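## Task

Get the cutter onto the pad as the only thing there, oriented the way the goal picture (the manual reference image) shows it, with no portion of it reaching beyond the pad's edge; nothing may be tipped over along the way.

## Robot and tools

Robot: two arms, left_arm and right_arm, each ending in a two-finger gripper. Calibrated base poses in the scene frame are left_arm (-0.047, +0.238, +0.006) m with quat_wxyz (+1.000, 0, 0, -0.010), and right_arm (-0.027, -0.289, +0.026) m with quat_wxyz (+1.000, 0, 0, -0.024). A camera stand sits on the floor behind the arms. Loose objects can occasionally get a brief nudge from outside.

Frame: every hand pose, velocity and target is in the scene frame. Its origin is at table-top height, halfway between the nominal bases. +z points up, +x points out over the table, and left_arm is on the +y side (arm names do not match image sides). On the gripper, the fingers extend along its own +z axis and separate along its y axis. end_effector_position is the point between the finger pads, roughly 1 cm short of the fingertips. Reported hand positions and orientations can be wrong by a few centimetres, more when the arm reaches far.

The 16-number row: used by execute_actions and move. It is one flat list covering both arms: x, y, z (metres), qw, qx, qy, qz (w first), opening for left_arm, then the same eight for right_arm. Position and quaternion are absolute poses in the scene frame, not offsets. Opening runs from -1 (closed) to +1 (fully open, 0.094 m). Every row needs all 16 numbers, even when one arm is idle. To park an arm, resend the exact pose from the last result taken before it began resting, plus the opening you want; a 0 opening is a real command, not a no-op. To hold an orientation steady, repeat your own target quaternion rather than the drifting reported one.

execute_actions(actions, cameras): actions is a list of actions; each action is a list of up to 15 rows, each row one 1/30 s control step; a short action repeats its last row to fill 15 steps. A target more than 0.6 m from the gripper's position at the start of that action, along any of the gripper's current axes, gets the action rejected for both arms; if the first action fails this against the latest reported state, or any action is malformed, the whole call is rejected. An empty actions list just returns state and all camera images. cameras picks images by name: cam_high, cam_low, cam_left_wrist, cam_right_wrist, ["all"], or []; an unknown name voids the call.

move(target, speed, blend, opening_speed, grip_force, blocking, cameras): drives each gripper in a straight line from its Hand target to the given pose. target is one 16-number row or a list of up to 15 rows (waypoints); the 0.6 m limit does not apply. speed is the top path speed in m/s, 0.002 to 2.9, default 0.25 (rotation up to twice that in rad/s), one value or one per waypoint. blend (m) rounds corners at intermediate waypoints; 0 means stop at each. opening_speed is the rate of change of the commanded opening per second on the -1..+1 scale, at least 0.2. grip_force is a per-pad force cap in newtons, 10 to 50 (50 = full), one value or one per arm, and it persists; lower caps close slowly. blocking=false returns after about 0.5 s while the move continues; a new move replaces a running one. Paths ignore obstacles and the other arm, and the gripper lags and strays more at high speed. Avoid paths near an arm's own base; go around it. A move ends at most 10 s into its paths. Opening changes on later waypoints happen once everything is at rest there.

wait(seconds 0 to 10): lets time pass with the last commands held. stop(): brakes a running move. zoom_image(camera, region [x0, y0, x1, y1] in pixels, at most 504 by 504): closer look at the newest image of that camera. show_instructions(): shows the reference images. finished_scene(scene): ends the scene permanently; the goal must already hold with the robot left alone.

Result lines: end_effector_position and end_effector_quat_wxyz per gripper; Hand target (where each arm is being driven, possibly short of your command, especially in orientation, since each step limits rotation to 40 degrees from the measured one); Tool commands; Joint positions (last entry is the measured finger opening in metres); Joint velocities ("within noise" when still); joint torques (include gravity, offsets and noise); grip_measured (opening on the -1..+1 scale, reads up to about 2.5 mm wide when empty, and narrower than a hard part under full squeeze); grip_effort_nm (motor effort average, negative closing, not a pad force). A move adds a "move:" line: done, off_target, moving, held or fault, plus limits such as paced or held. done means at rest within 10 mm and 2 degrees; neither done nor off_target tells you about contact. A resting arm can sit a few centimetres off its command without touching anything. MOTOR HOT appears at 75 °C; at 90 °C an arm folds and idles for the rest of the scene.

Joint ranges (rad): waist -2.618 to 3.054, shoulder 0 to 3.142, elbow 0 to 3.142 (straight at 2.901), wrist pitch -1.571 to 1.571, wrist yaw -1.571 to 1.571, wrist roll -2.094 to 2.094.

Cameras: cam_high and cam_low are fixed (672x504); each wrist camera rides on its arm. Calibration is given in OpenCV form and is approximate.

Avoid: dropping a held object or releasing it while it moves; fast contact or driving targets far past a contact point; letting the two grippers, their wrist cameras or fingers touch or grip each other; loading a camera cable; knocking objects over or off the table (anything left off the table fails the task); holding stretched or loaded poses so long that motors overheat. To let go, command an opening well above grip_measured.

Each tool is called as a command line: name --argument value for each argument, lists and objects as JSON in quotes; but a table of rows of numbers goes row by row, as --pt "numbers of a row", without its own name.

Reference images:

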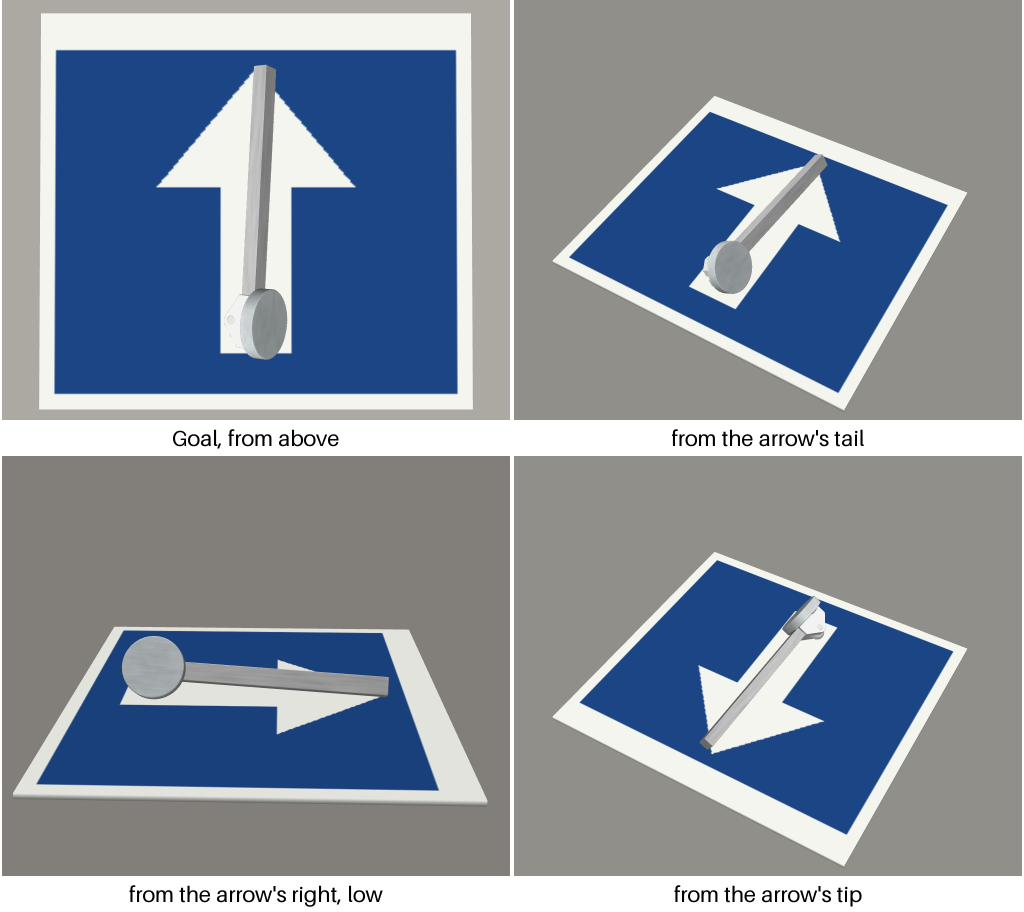

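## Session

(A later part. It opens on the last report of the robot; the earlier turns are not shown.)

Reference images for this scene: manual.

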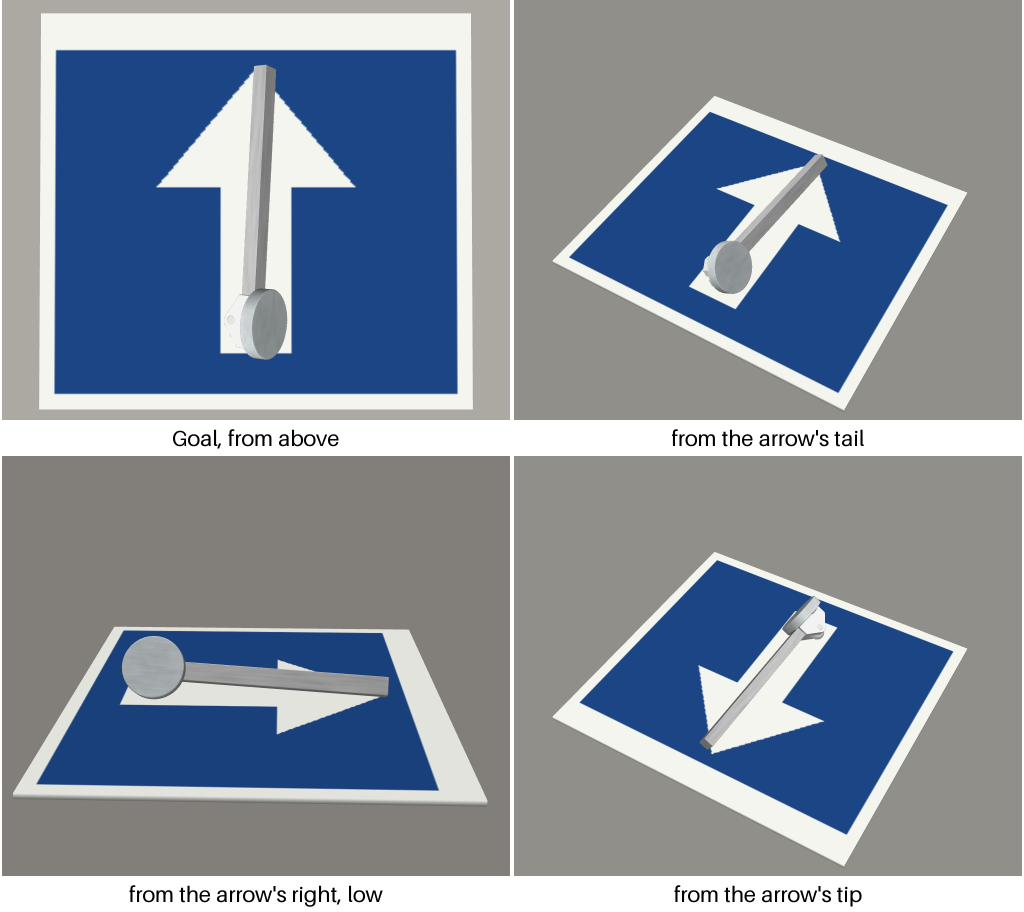

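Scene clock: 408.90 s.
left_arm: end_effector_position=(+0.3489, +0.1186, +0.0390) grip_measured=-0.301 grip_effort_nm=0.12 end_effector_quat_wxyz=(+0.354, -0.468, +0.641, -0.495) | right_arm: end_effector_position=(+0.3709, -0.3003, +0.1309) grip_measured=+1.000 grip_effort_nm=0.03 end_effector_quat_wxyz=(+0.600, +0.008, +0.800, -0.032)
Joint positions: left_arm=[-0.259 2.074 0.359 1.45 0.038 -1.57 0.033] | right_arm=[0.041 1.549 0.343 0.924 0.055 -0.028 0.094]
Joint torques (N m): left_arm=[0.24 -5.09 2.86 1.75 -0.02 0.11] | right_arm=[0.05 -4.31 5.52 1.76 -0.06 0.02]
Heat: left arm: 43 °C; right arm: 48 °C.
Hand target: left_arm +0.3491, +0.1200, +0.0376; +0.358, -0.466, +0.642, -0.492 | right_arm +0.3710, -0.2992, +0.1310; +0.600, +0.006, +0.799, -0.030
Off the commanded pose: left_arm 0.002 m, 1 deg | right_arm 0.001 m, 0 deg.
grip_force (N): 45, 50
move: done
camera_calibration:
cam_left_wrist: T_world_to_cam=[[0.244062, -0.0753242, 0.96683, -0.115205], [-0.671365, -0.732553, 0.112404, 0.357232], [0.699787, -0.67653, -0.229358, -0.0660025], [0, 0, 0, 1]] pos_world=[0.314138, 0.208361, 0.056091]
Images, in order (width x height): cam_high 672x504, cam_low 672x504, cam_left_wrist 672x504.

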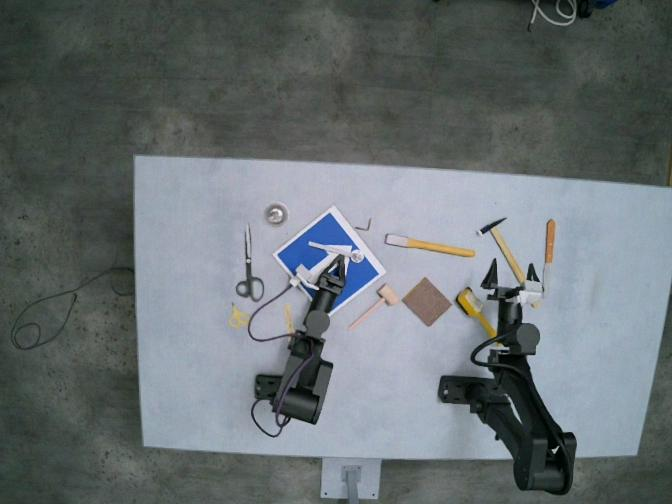

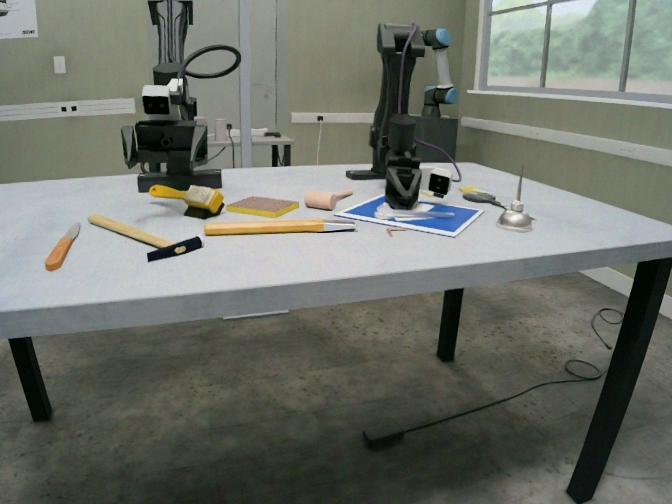

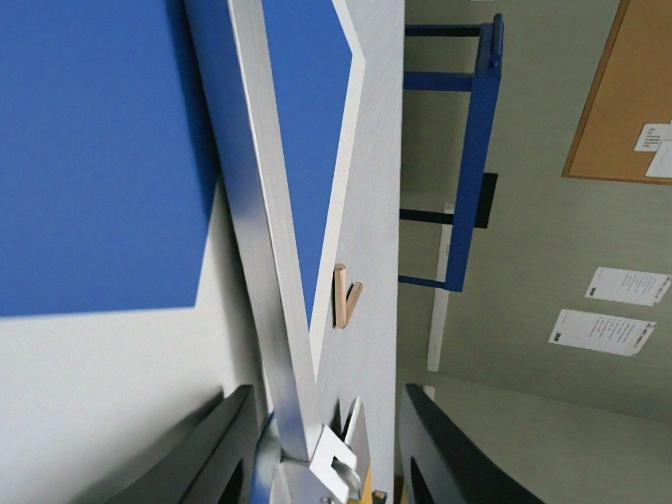

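move --pt "0.305 0.134 0.055 0.3578 -0.4664 0.6419 -0.4925 -0.2 0.371 -0.2991 0.131 0.6 0.006 0.799 -0.03 1" --pt "0.24 0.155 0.08 0.3578 -0.4664 0.6419 -0.4925 -0.2 0.371 -0.2991 0.131 0.6 0.006 0.799 -0.03 1" --speed '[0.06, 0.12]' --blend '[0.01, 0]' --cameras '["cam_high", "cam_low", "cam_left_wrist"]'

zoom_image --camera "cam_low" --region '[330, 160, 470, 240]'

zoom_image --camera "cam_high" --region '[270, 200, 390, 310]'

Scene clock: 525.07 s.
left_arm: end_effector_position=(+0.2444, +0.1516, +0.0814) grip_measured=-0.202 grip_effort_nm=0.12 end_effector_quat_wxyz=(+0.330, -0.484, +0.663, -0.466) | right_arm: end_effector_position=(+0.3709, -0.3003, +0.1309) grip_measured=+1.000 grip_effort_nm=0.03 end_effector_quat_wxyz=(+0.600, +0.008, +0.800, -0.032)
Joint positions: left_arm=[-0.234 1.14 0.013 0.771 0.065 -1.563 0.038] | right_arm=[0.041 1.549 0.343 0.924 0.055 -0.028 0.094]
Joint torques (N m): left_arm=[0.9 -1.99 5.38 1.47 0.05 0.18] | right_arm=[0.09 -4.34 5.55 1.75 -0.06 0.02]
Heat: left arm: 47 °C; right arm: 49 °C.
Hand target: left_arm +0.2422, +0.1543, +0.0800; +0.334, -0.482, +0.665, -0.462 | right_arm +0.3710, -0.2992, +0.1310; +0.600, +0.006, +0.799, -0.030
Off the commanded pose: left_arm 0.006 m, 5 deg | right_arm 0.001 m, 0 deg.
joint sent to its limit (left arm) — joint 3 (elbow), lower limit, where the elbow is as bent as it goes. The joint targets are off in orientation, not in position.
grip_force (N): 45, 50
move: off_target (left_arm)
camera_calibration:
cam_left_wrist: T_world_to_cam=[[0.327938, -0.0979977, 0.939603, -0.142971], [-0.661514, -0.733879, 0.154339, 0.300837], [0.67443, -0.672174, -0.305493, 0.0508836], [0, 0, 0, 1]] pos_world=[0.211576, 0.24097, 0.10345]
Images, in order (width x height): cam_high 672x504, cam_low 672x504, cam_left_wrist 672x504.

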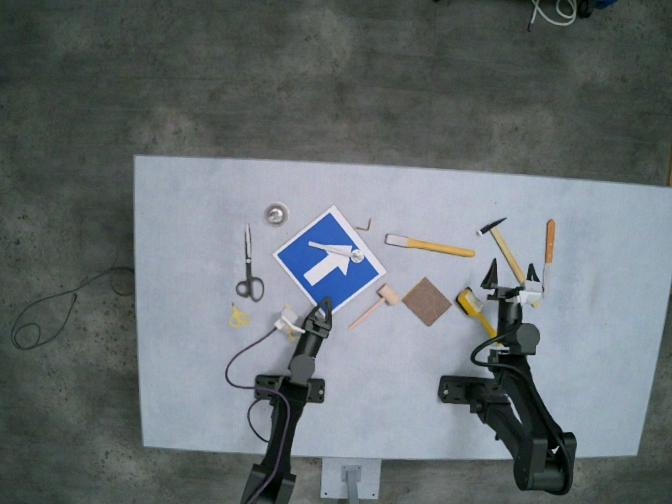

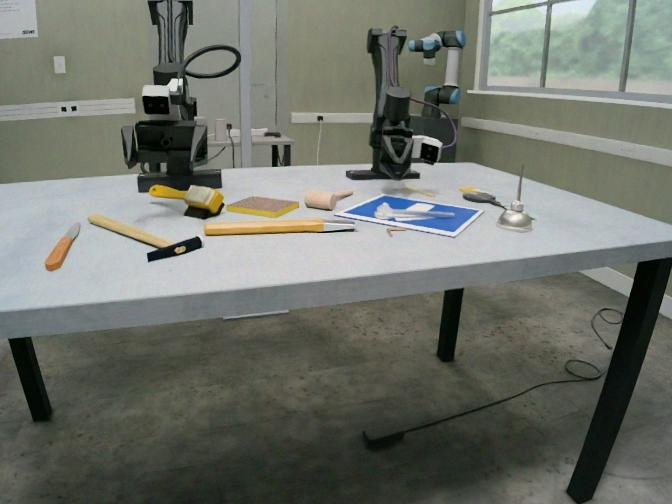

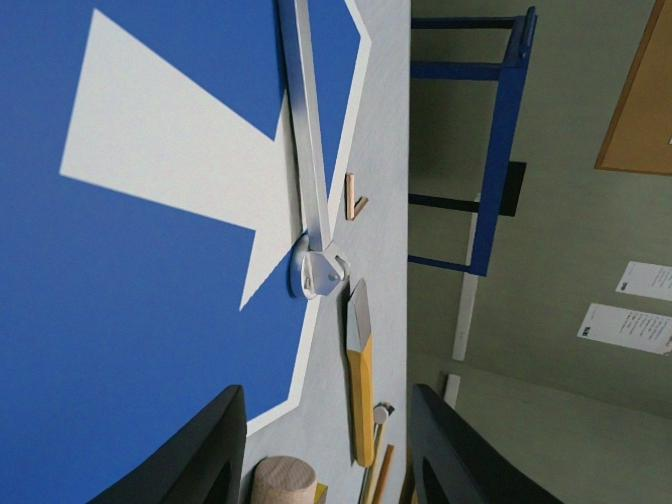

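Scaled by 3.600 from the camera's 672x504 image, which has a finer 960x720 frame.

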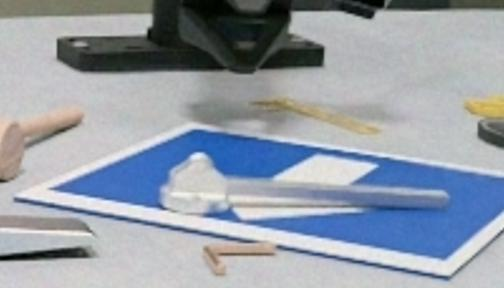

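Scaled by 4.200 from the camera's 672x504 image, which has a finer 960x720 frame.

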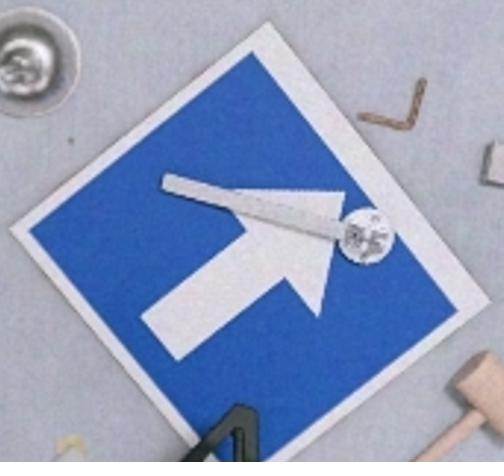

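zoom_image --camera "cam_left_wrist" --region '[260, 100, 400, 310]'

Scaled by 2.400 from the camera's 672x504 image, which has a finer 960x720 frame.

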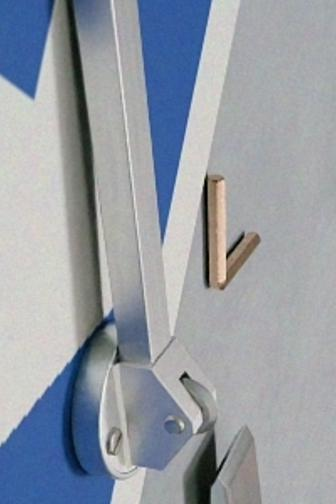

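move --pt "0.27 0.14 0.15 0.19 -0.59 0.745 -0.24 0.0 0.371 -0.2991 0.131 0.6 0.006 0.799 -0.03 1" --pt "0.345 0.11 0.18 0 -0.6293 0.7771 0 0.0 0.371 -0.2991 0.131 0.6 0.006 0.799 -0.03 1" --speed '[0.2, 0.3]' --blend '[0.04, 0]' --cameras '["cam_left_wrist", "cam_high"]'

Scene clock: 611.93 s.
left_arm: end_effector_position=(+0.3417, +0.1078, +0.1712) grip_measured=-0.001 grip_effort_nm=0.12 end_effector_quat_wxyz=(+0.014, -0.624, +0.781, -0.022) | right_arm: end_effector_position=(+0.3709, -0.3003, +0.1309) grip_measured=+1.000 grip_effort_nm=0.03 end_effector_quat_wxyz=(+0.600, +0.008, +0.800, -0.032)
Joint positions: left_arm=[-0.306 2.106 2.148 -1.56 -0.001 -1.675 0.047] | right_arm=[0.041 1.549 0.343 0.924 0.055 -0.028 0.094]
Joint torques (N m): left_arm=[1.01 -9.37 10.73 -0.05 0.05 -0.01] | right_arm=[0.06 -4.33 5.53 1.76 -0.05 0.01]
Heat: left arm: 42 °C; right arm: 50 °C.
Hand target: left_arm +0.3445, +0.1102, +0.1795; +0.018, -0.629, +0.777, -0.028 | right_arm +0.3710, -0.2992, +0.1310; +0.600, +0.006, +0.799, -0.030
Off the commanded pose: left_arm 0.010 m, 3 deg | right_arm 0.001 m, 0 deg.
joint sent to its limit (left arm) — joint 4 (wrist pitch), lower limit. The joint targets are off in orientation, not in position.
grip_force (N): 45, 50
move: off_target (left_arm)
camera_calibration:
cam_left_wrist: T_world_to_cam=[[0.972551, -0.225384, 0.0578504, -0.319159], [-0.228229, -0.875501, 0.425922, 0.139879], [-0.0453479, -0.427434, -0.902909, 0.305116], [0, 0, 0, 1]] pos_world=[0.356159, 0.180948, 0.234378]
Images, in order (width x height): cam_high 672x504, cam_left_wrist 672x504.

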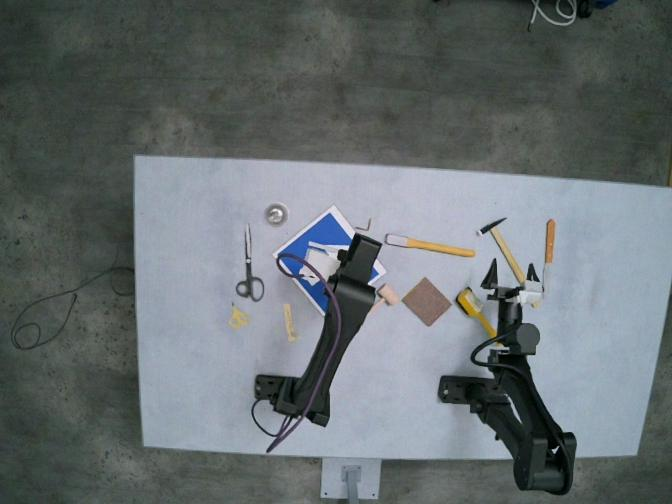

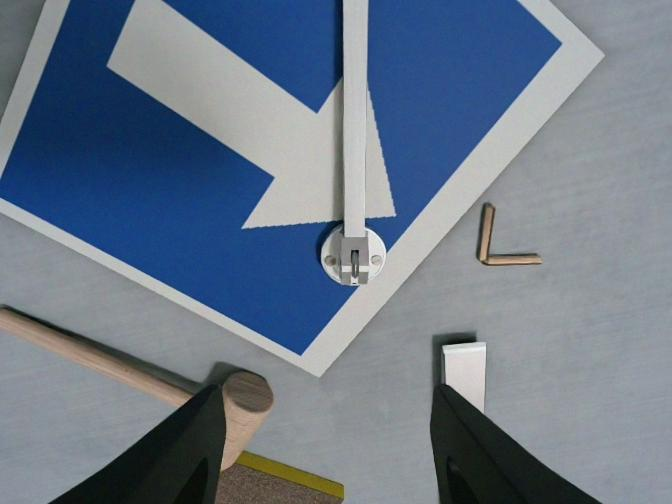

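move --target '[0.366, 0.1135, 0.085, 0, -0.6280, 0.7782, 0, -0.2, 0.371, -0.2991, 0.131, 0.6, 0.006, 0.799, -0.03, 1]' --speed 0.12 --cameras '["cam_left_wrist"]'

Scene clock: 626.70 s.
left_arm: end_effector_position=(+0.3648, +0.1105, +0.0899) grip_measured=-0.198 grip_effort_nm=-0.04 end_effector_quat_wxyz=(+0.001, -0.627, +0.779, -0.001) | right_arm: end_effector_position=(+0.3709, -0.3003, +0.1309) grip_measured=+1.000 grip_effort_nm=0.03 end_effector_quat_wxyz=(+0.600, +0.008, +0.800, -0.032)
Joint positions: left_arm=[-0.283 2.214 1.994 -1.348 0 -1.658 0.038] | right_arm=[0.041 1.549 0.343 0.924 0.055 -0.028 0.094]
Joint torques (N m): left_arm=[0.68 -10.18 5.76 0.21 0.02 0.05] | right_arm=[0.05 -4.34 5.56 1.76 -0.06 0.02]
Heat: left arm: 39 °C; right arm: 50 °C.
Hand target: left_arm +0.3660, +0.1135, +0.0850; +0.000, -0.628, +0.778, +0.000 | right_arm +0.3710, -0.2992, +0.1310; +0.600, +0.006, +0.799, -0.030
Off the commanded pose: left_arm 0.006 m, 0 deg | right_arm 0.001 m, 0 deg.
grip_force (N): 45, 50
move: done
camera_calibration:
cam_left_wrist: T_world_to_cam=[[0.975637, -0.219225, 0.00850094, -0.333632], [-0.202181, -0.88339, 0.422782, 0.173896], [-0.0851747, -0.4142, -0.906192, 0.247257], [0, 0, 0, 1]] pos_world=[0.381722, 0.182892, 0.153378]
Images, in order (width x height): cam_left_wrist 672x504.

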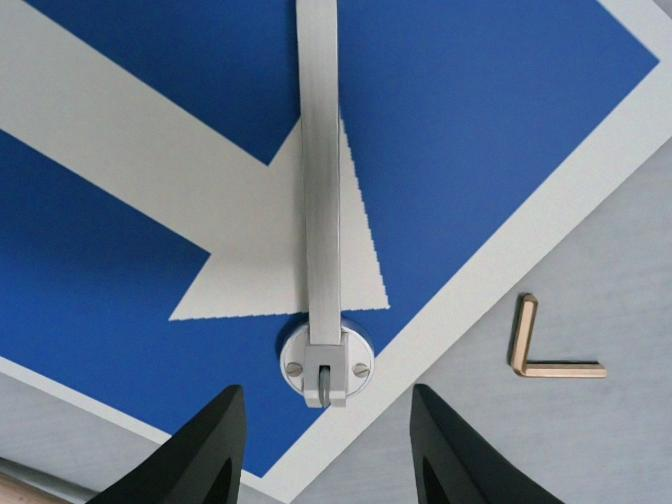

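move --pt "0.366 0.1135 0.04 0 -0.6280 0.7782 0 -0.3 0.371 -0.2991 0.131 0.6 0.006 0.799 -0.03 1" --pt "0.366 0.1135 0.021 0 -0.6280 0.7782 0 -0.3 0.371 -0.2991 0.131 0.6 0.006 0.799 -0.03 1" --speed '[0.1, 0.04]' --blend '[0.005, 0]' --cameras '["cam_left_wrist"]'

Scene clock: 634.43 s.
left_arm: end_effector_position=(+0.3670, +0.1098, +0.0293) grip_measured=-0.299 grip_effort_nm=-0.04 end_effector_quat_wxyz=(+0.003, -0.627, +0.779, -0.005) | right_arm: end_effector_position=(+0.3709, -0.3003, +0.1309) grip_measured=+1.000 grip_effort_nm=0.03 end_effector_quat_wxyz=(+0.600, +0.008, +0.800, -0.032)
Joint positions: left_arm=[-0.283 2.239 1.794 -1.113 0 -1.658 0.033] | right_arm=[0.041 1.549 0.343 0.924 0.055 -0.028 0.094]
Joint torques (N m): left_arm=[0.7 -9.78 5.5 0.28 -0.03 0.06] | right_arm=[0.06 -4.33 5.53 1.76 -0.06 0.02]
Heat: left arm: 39 °C; right arm: 50 °C.
Hand target: left_arm +0.3658, +0.1135, +0.0210; +0.000, -0.628, +0.778, +0.000 | right_arm +0.3710, -0.2992, +0.1310; +0.600, +0.006, +0.799, -0.030
Off the commanded pose: left_arm 0.009 m, 1 deg | right_arm 0.001 m, 0 deg.
grip_force (N): 45, 50
move: done
camera_calibration:
cam_left_wrist: T_world_to_cam=[[0.975531, -0.21916, 0.0175711, -0.335721], [-0.205826, -0.882226, 0.423454, 0.20054], [-0.0773026, -0.416709, -0.905747, 0.189676], [0, 0, 0, 1]] pos_world=[0.383445, 0.182384, 0.0927776]
Images, in order (width x height): cam_left_wrist 672x504.

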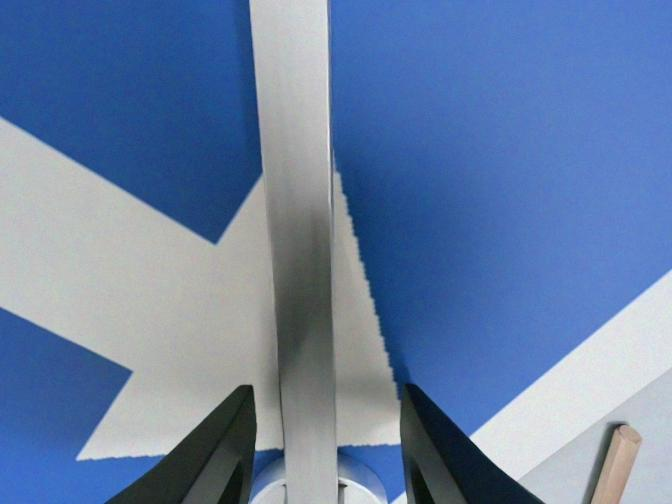

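move --pt "0.361 0.1148 0.021 0 -0.6280 0.7782 0 -0.3 0.371 -0.2991 0.131 0.6 0.006 0.799 -0.03 1" --pt "0.361 0.1148 0.013 0 -0.6280 0.7782 0 -0.3 0.371 -0.2991 0.131 0.6 0.006 0.799 -0.03 1" --speed '[0.04, 0.02]' --cameras '["cam_left_wrist"]'

Scene clock: 642.17 s.
left_arm: end_effector_position=(+0.3647, +0.1105, +0.0231) grip_measured=-0.299 grip_effort_nm=-0.04 end_effector_quat_wxyz=(+0.003, -0.627, +0.779, -0.005) | right_arm: end_effector_position=(+0.3709, -0.3003, +0.1309) grip_measured=+1.000 grip_effort_nm=0.02 end_effector_quat_wxyz=(+0.600, +0.008, +0.800, -0.032)
Joint positions: left_arm=[-0.283 2.236 1.762 -1.086 0.001 -1.658 0.033] | right_arm=[0.041 1.549 0.343 0.924 0.055 -0.028 0.094]
Joint torques (N m): left_arm=[0.54 -10.26 3.71 0.33 -0.01 0.07] | right_arm=[0.06 -4.34 5.5 1.76 -0.06 0.01]
Heat: left arm: 41 °C; right arm: 50 °C.
Hand target: left_arm +0.3608, +0.1147, +0.0132; +0.000, -0.628, +0.778, +0.000 | right_arm +0.3710, -0.2992, +0.1310; +0.600, +0.006, +0.799, -0.030
Off the commanded pose: left_arm 0.012 m, 1 deg | right_arm 0.001 m, 0 deg.
grip_force (N): 45, 50
move: off_target (left_arm)
camera_calibration:
cam_left_wrist: T_world_to_cam=[[0.975541, -0.219144, 0.0171834, -0.333186], [-0.205626, -0.88214, 0.42373, 0.203236], [-0.0776997, -0.4169, -0.905625, 0.184258], [0, 0, 0, 1]] pos_world=[0.381144, 0.183084, 0.086477]
Images, in order (width x height): cam_left_wrist 672x504.

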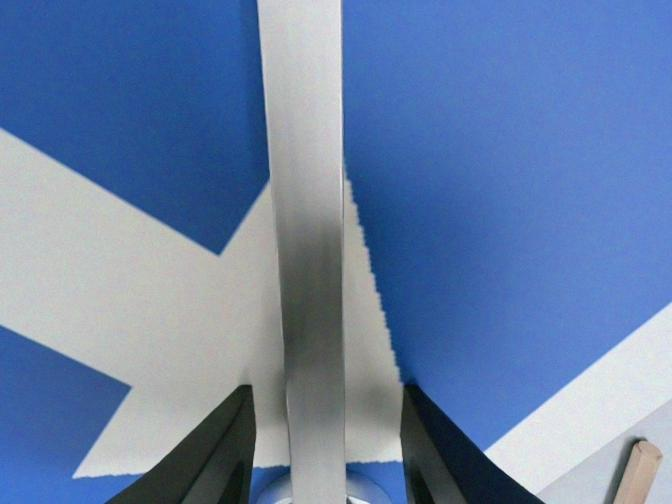

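move --target '[0.361, 0.1148, 0.013, 0, -0.6280, 0.7782, 0, -0.88, 0.371, -0.2991, 0.131, 0.6, 0.006, 0.799, -0.03, 1]' --opening_speed 0.4 --cameras '["cam_left_wrist"]'

Scene clock: 646.90 s.
left_arm: end_effector_position=(+0.3682, +0.1092, +0.0231) grip_measured=-0.791 grip_effort_nm=-0.90 end_effector_quat_wxyz=(+0.007, -0.627, +0.779, -0.011) | right_arm: end_effector_position=(+0.3709, -0.3003, +0.1309) grip_measured=+1.000 grip_effort_nm=0.02 end_effector_quat_wxyz=(+0.600, +0.008, +0.800, -0.032)
Joint positions: left_arm=[-0.283 2.236 1.762 -1.071 0.001 -1.658 0.01] | right_arm=[0.041 1.549 0.343 0.924 0.055 -0.028 0.094]
Joint torques (N m): left_arm=[0.72 -10.59 3.84 0.28 -0.02 0.07] | right_arm=[0.06 -4.34 5.56 1.76 -0.06 0.02]
Heat: left arm: 40 °C; right arm: 50 °C.
Hand target: left_arm +0.3609, +0.1147, +0.0132; +0.000, -0.628, +0.778, +0.000 | right_arm +0.3710, -0.2992, +0.1310; +0.600, +0.006, +0.799, -0.030
Off the commanded pose: left_arm 0.014 m, 2 deg | right_arm 0.001 m, 0 deg.
grip_force (N): 45, 50
move: off_target (left_arm)
camera_calibration:
cam_left_wrist: T_world_to_cam=[[0.975186, -0.219063, 0.0319834, -0.337114], [-0.211616, -0.87993, 0.425372, 0.20477], [-0.0650401, -0.421585, -0.904453, 0.179884], [0, 0, 0, 1]] pos_world=[0.383781, 0.18217, 0.0863752]
Images, in order (width x height): cam_left_wrist 672x504.

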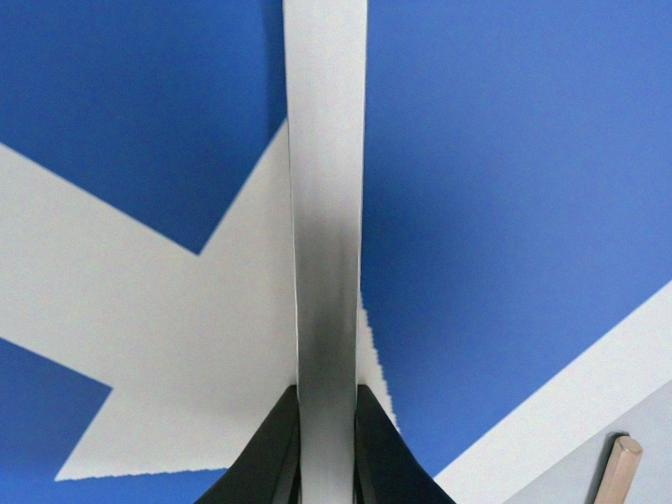

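move --pt "0.362 0.125 0.10 0 -0.6280 0.7782 0 -0.88 0.371 -0.2991 0.131 0.6 0.006 0.799 -0.03 1" --pt "0.36 0.15 0.11 0 0 1 0 -0.88 0.371 -0.2991 0.131 0.6 0.006 0.799 -0.03 1" --pt "0.362 0.163 0.10 0 0.766 0.6428 0 -0.88 0.371 -0.2991 0.131 0.6 0.006 0.799 -0.03 1" --speed '[0.08, 0.3, 0.3]' --blend '[0.02, 0.02, 0]' --cameras '["cam_left_wrist", "cam_high"]'

Scene clock: 670.30 s.
left_arm: end_effector_position=(+0.3574, +0.1617, +0.0762) grip_measured=-0.791 grip_effort_nm=-0.90 end_effector_quat_wxyz=(-0.029, +0.766, +0.642, -0.018) | right_arm: end_effector_position=(+0.3709, -0.3003, +0.1309) grip_measured=+1.000 grip_effort_nm=0.02 end_effector_quat_wxyz=(+0.600, +0.008, +0.800, -0.032)
Joint positions: left_arm=[-0.173 2.207 1.925 -1.358 -0.008 1.552 0.01] | right_arm=[0.041 1.549 0.343 0.924 0.055 -0.028 0.094]
Joint torques (N m): left_arm=[0.84 -15.42 6.46 0 0.02 0.13] | right_arm=[0.06 -4.34 5.53 1.76 -0.06 0.01]
Heat: left arm: 45 °C; right arm: 51 °C.
Hand target: left_arm +0.3615, +0.1630, +0.0995; -0.001, +0.766, +0.643, +0.000 | right_arm +0.3710, -0.2992, +0.1310; +0.600, +0.006, +0.799, -0.030
Off the commanded pose: left_arm 0.024 m, 4 deg | right_arm 0.001 m, 0 deg.
grip_force (N): 45, 50
move: off_target (left_arm)
camera_calibration:
cam_left_wrist: T_world_to_cam=[[-0.981268, 0.17779, 0.0741835, 0.31502], [0.192336, 0.882316, 0.429565, -0.203708], [0.0109188, 0.435786, -0.899984, 0.0832644], [0, 0, 0, 1]] pos_world=[0.347391, 0.0874419, 0.139073]
Images, in order (width x height): cam_high 672x504, cam_left_wrist 672x504.

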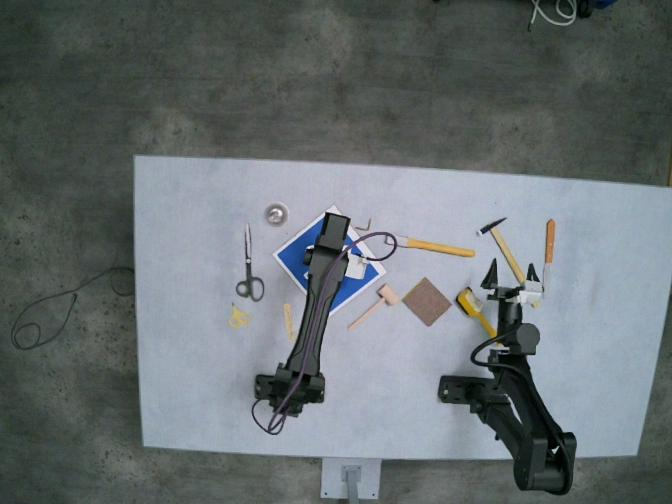

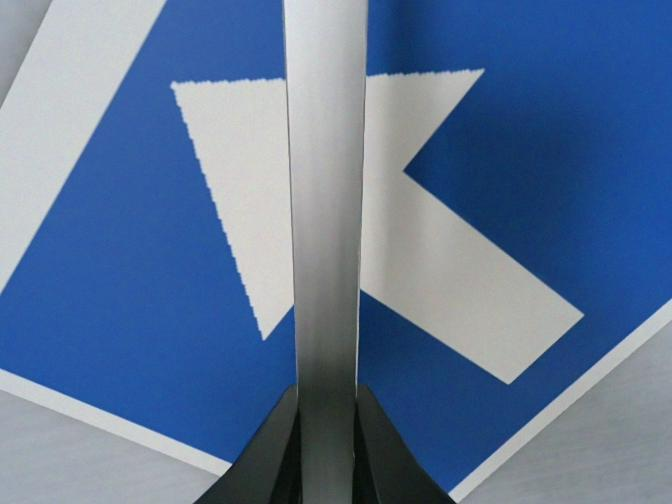

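move --pt "0.364 0.164 0.035 0 0.766 0.6428 0 -0.88 0.371 -0.2991 0.131 0.6 0.006 0.799 -0.03 1" --pt "0.364 0.164 0.017 0 0.766 0.6428 0 -0.88 0.371 -0.2991 0.131 0.6 0.006 0.799 -0.03 1" --speed '[0.08, 0.03]' --blend '[0.005, 0]' --cameras '["cam_left_wrist", "cam_low"]'

zoom_image --camera "cam_low" --region '[330, 160, 500, 260]'

Scene clock: 676.37 s.
left_arm: end_effector_position=(+0.3601, +0.1629, +0.0236) grip_measured=-0.791 grip_effort_nm=-0.90 end_effector_quat_wxyz=(-0.012, +0.766, +0.642, -0.004) | right_arm: end_effector_position=(+0.3709, -0.3003, +0.1309) grip_measured=+1.000 grip_effort_nm=0.03 end_effector_quat_wxyz=(+0.600, +0.008, +0.800, -0.032)
Joint positions: left_arm=[-0.169 2.202 1.709 -1.101 -0.008 1.556 0.01] | right_arm=[0.041 1.549 0.343 0.924 0.055 -0.028 0.094]
Joint torques (N m): left_arm=[0.79 -10.61 3.93 0.49 0.11 0.12] | right_arm=[0.08 -4.33 5.5 1.76 -0.06 0.01]
Heat: left arm: 48 °C; right arm: 51 °C.
Hand target: left_arm +0.3638, +0.1640, +0.0172; -0.001, +0.766, +0.643, +0.000 | right_arm +0.3710, -0.2992, +0.1310; +0.600, +0.006, +0.799, -0.030
Off the commanded pose: left_arm 0.008 m, 1 deg | right_arm 0.001 m, 0 deg.
grip_force (N): 45, 50
move: done
camera_calibration:
cam_left_wrist: T_world_to_cam=[[-0.983472, 0.178614, 0.0296667, 0.323162], [0.173877, 0.885988, 0.429874, -0.176622], [0.0504971, 0.427927, -0.902402, 0.022304], [0, 0, 0, 1]] pos_world=[0.347405, 0.0892192, 0.0864652]
Images, in order (width x height): cam_low 672x504, cam_left_wrist 672x504.

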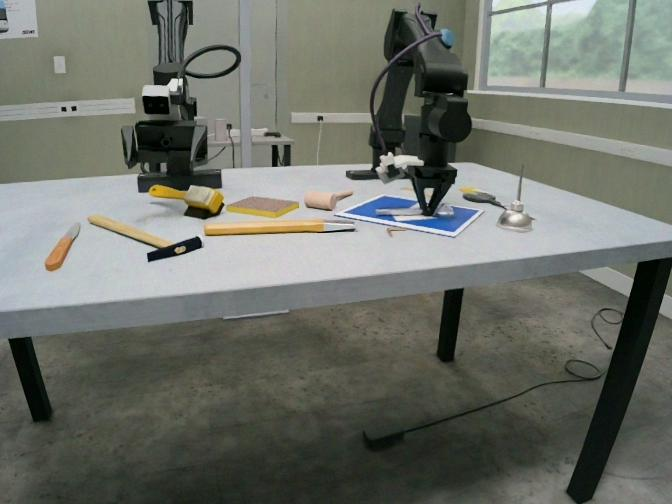

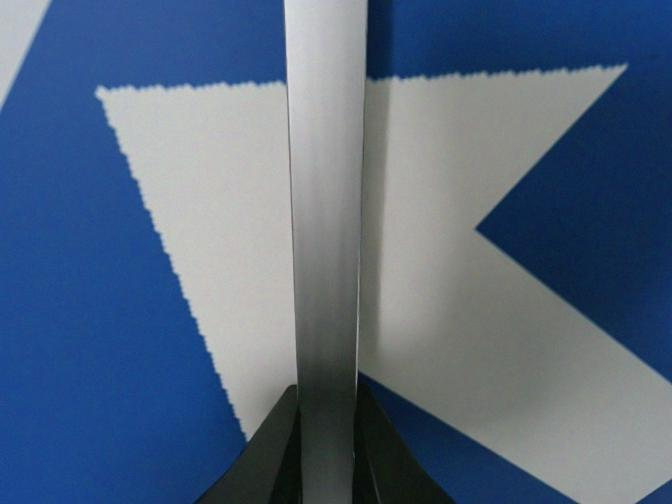

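Scaled by 2.965 from the camera's 672x504 image, which has a finer 960x720 frame.

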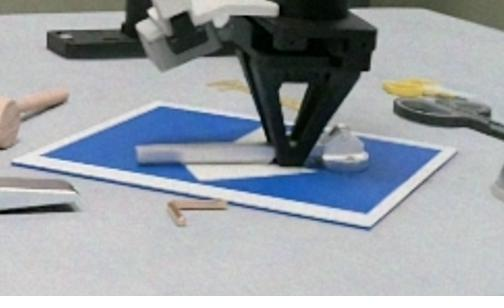

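move --pt "0.364 0.164 0.012 0 0.766 0.6428 0 -0.88 0.371 -0.2991 0.131 0.6 0.006 0.799 -0.03 1" --speed 0.02

move --pt "0.364 0.164 0.012 0 0.766 0.6428 0 -0.6 0.371 -0.2991 0.131 0.6 0.006 0.799 -0.03 1" --opening_speed 0.3 --cameras '["cam_left_wrist", "cam_low"]'

Scene clock: 681.40 s.
left_arm: end_effector_position=(+0.3601, +0.1629, +0.0230) grip_measured=-0.791 grip_effort_nm=-0.90 end_effector_quat_wxyz=(-0.011, +0.766, +0.643, -0.004) | right_arm: end_effector_position=(+0.3709, -0.3003, +0.1309) grip_measured=+1.000 grip_effort_nm=0.02 end_effector_quat_wxyz=(+0.600, +0.008, +0.800, -0.032)
Joint positions: left_arm=[-0.169 2.2 1.703 -1.095 -0.008 1.556 0.01] | right_arm=[0.041 1.549 0.343 0.924 0.055 -0.028 0.094]
Joint torques (N m): left_arm=[0.68 -10.09 3.71 0.58 0.09 0.06] | right_arm=[0.06 -4.33 5.53 1.76 -0.06 0.01]
Heat: left arm: 46 °C; right arm: 51 °C.
Hand target: left_arm +0.3637, +0.1640, +0.0124; -0.001, +0.766, +0.643, +0.000 | right_arm +0.3710, -0.2992, +0.1310; +0.600, +0.006, +0.799, -0.030
Off the commanded pose: left_arm 0.012 m, 1 deg | right_arm 0.001 m, 0 deg.
grip_force (N): 45, 50
move: off_target (left_arm)

Scene clock: 682.53 s.
left_arm: end_effector_position=(+0.3598, +0.1630, +0.0225) grip_measured=-0.602 grip_effort_nm=0.16 end_effector_quat_wxyz=(-0.011, +0.766, +0.642, -0.004) | right_arm: end_effector_position=(+0.3709, -0.3003, +0.1309) grip_measured=+1.000 grip_effort_nm=0.02 end_effector_quat_wxyz=(+0.600, +0.008, +0.800, -0.032)
Joint positions: left_arm=[-0.169 2.2 1.701 -1.093 -0.008 1.557 0.019] | right_arm=[0.041 1.549 0.343 0.924 0.055 -0.028 0.094]
Joint torques (N m): left_arm=[0.77 -10.11 3.79 0.59 0.07 0.12] | right_arm=[0.05 -4.36 5.5 1.75 -0.06 0.01]
Heat: left arm: 47 °C; right arm: 51 °C.
Hand target: left_arm +0.3637, +0.1640, +0.0124; -0.001, +0.766, +0.643, +0.000 | right_arm +0.3710, -0.2992, +0.1310; +0.600, +0.006, +0.799, -0.030
Off the commanded pose: left_arm 0.011 m, 1 deg | right_arm 0.001 m, 0 deg.
grip_force (N): 45, 50
move: off_target (left_arm)
camera_calibration:
cam_left_wrist: T_world_to_cam=[[-0.983465, 0.179017, 0.0273828, 0.322844], [0.173264, 0.886106, 0.429879, -0.175992], [0.0526915, 0.427515, -0.902471, 0.0206654], [0, 0, 0, 1]] pos_world=[0.34691, 0.0893183, 0.0854649]
Images, in order (width x height): cam_low 672x504, cam_left_wrist 672x504.

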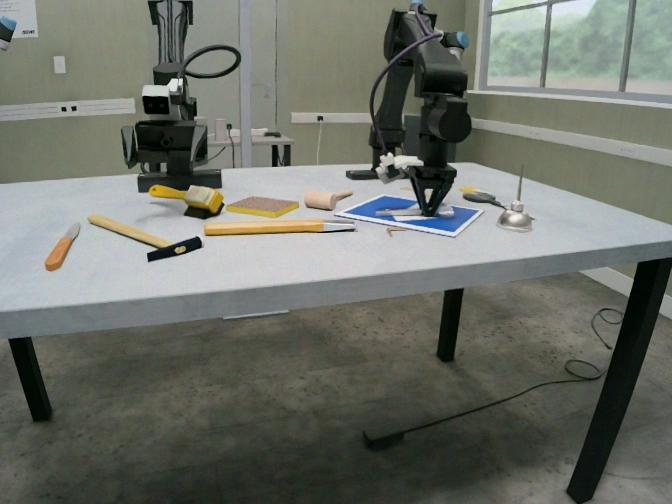

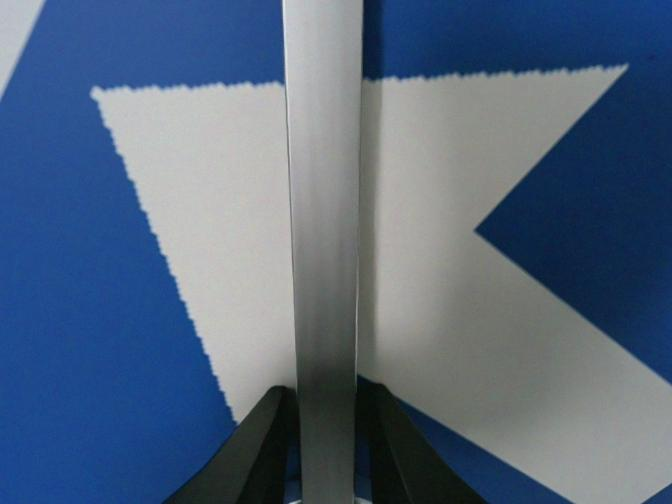

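move --pt "0.364 0.164 0.07 0 0.766 0.6428 0 -0.4 0.371 -0.2991 0.131 0.6 0.006 0.799 -0.03 1" --pt "0.31 0.173 0.11 0.198 0.740 0.621 0.1664 -0.4 0.371 -0.2991 0.131 0.6 0.006 0.799 -0.03 1" --pt "0.28 0.1770 0.07 0.383 0.6634 0.5567 0.3214 -0.4 0.371 -0.2991 0.131 0.6 0.006 0.799 -0.03 1" --speed '[0.1, 0.25, 0.2]' --blend '[0.015, 0.03, 0]' --cameras '["cam_left_wrist", "cam_low", "cam_high"]'

zoom_image --camera "cam_low" --region '[330, 160, 500, 260]'

Scene clock: 695.53 s.
left_arm: end_effector_position=(+0.2820, +0.1787, +0.0720) grip_measured=-0.401 grip_effort_nm=0.12 end_effector_quat_wxyz=(+0.379, +0.664, +0.559, +0.321) | right_arm: end_effector_position=(+0.3709, -0.3003, +0.1309) grip_measured=+1.000 grip_effort_nm=0.03 end_effector_quat_wxyz=(+0.600, +0.008, +0.800, -0.032)
Joint positions: left_arm=[-0.174 1.253 0.241 0.48 -0.022 1.561 0.028] | right_arm=[0.041 1.549 0.343 0.924 0.055 -0.028 0.094]
Joint torques (N m): left_arm=[-0.65 -1.76 5.07 1.76 -0.01 0.07] | right_arm=[0.06 -4.34 5.56 1.76 -0.06 0.01]
Heat: left arm: 47 °C; right arm: 51 °C.
Hand target: left_arm +0.2800, +0.1771, +0.0700; +0.383, +0.663, +0.557, +0.321 | right_arm +0.3710, -0.2992, +0.1310; +0.600, +0.006, +0.799, -0.030
Off the commanded pose: left_arm 0.003 m, 1 deg | right_arm 0.001 m, 0 deg.
grip_force (N): 45, 50
move: done
camera_calibration:
cam_left_wrist: T_world_to_cam=[[-0.503212, 0.0936196, -0.859077, 0.185786], [-0.201425, 0.954026, 0.221953, -0.08912], [0.84036, 0.284729, -0.46122, -0.165651], [0, 0, 0, 1]] pos_world=[0.214745, 0.114795, 0.102983]
Images, in order (width x height): cam_high 672x504, cam_low 672x504, cam_left_wrist 672x504.

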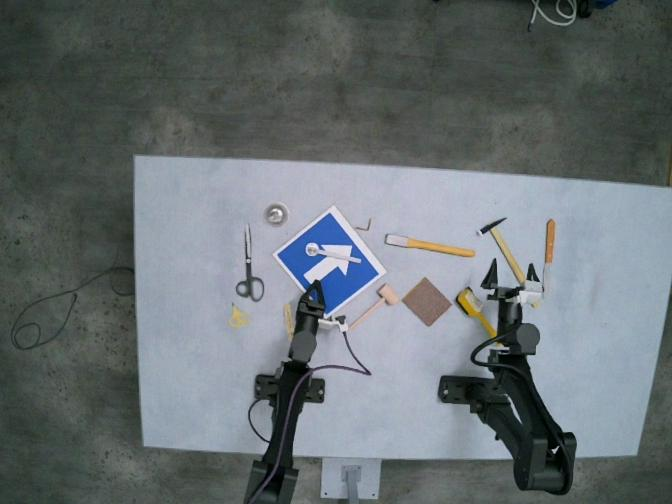

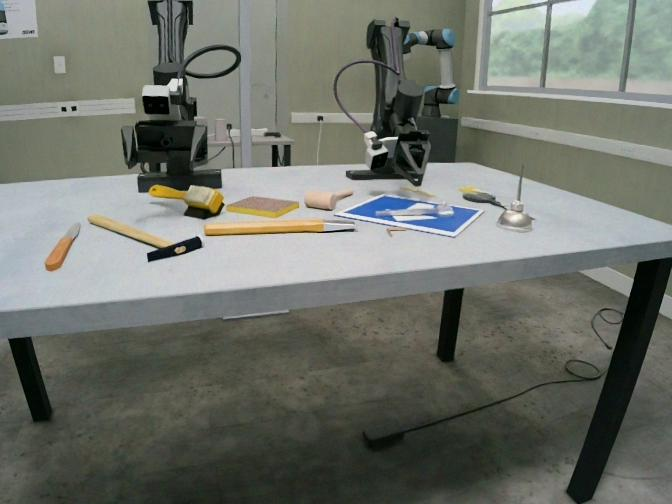

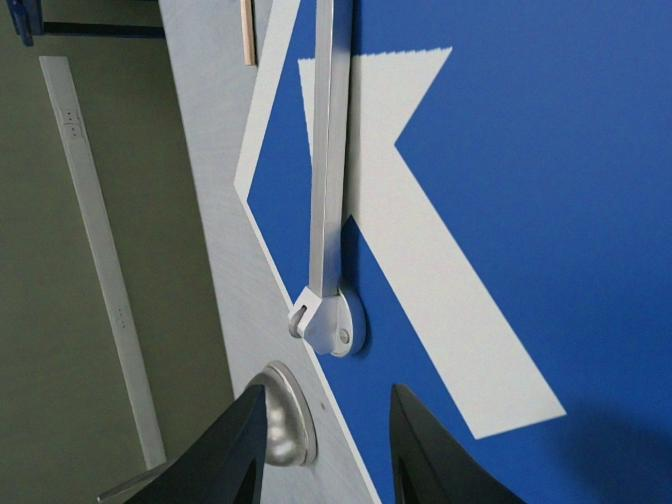

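Scaled by 2.965 from the camera's 672x504 image, which has a finer 960x720 frame.

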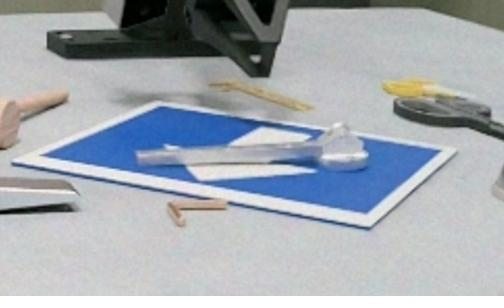

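zoom_image --camera "cam_left_wrist" --region '[250, 200, 410, 370]'

zoom_image --camera "cam_left_wrist" --region '[260, 0, 420, 170]'

Scaled by 2.965 from the camera's 672x504 image, which has a finer 960x720 frame.

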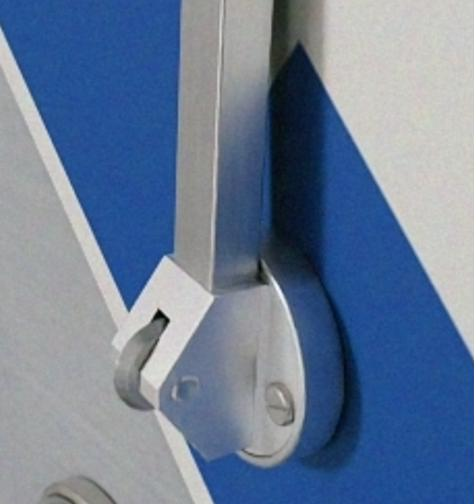

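Scaled by 2.965 from the camera's 672x504 image, which has a finer 960x720 frame.

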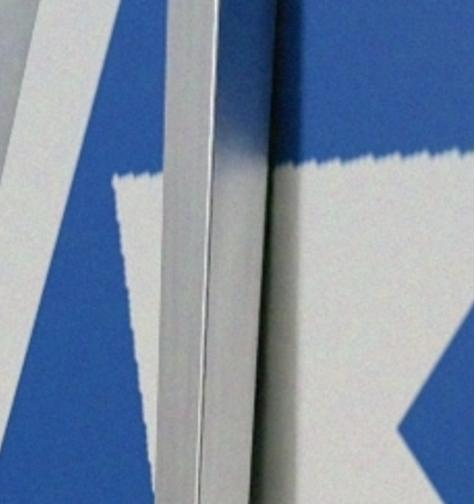

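zoom_image --camera "cam_left_wrist" --region '[180, 370, 480, 504]'

zoom_image --camera "cam_low" --region '[360, 120, 450, 200]'

zoom_image --camera "cam_high" --region '[290, 270, 370, 350]'

Scaled by 1.680 from the camera's 672x504 image, which has a finer 960x720 frame.

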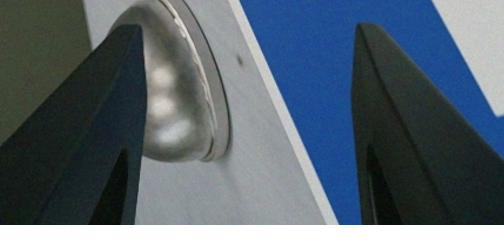

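Scaled by 5.600 from the camera's 672x504 image, which has a finer 960x720 frame.

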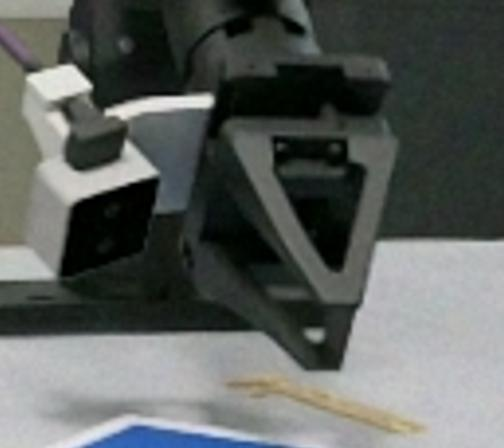

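Scaled by 6.300 from the camera's 672x504 image, which has a finer 960x720 frame.

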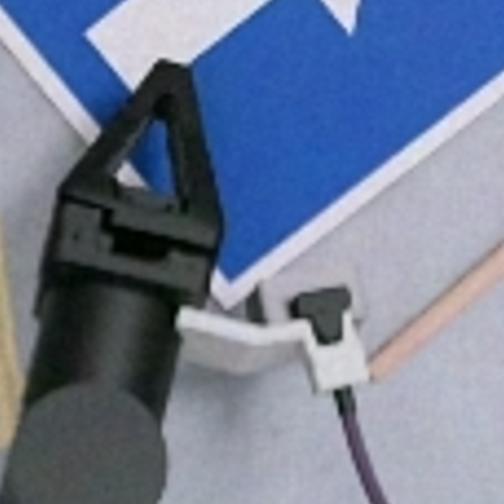

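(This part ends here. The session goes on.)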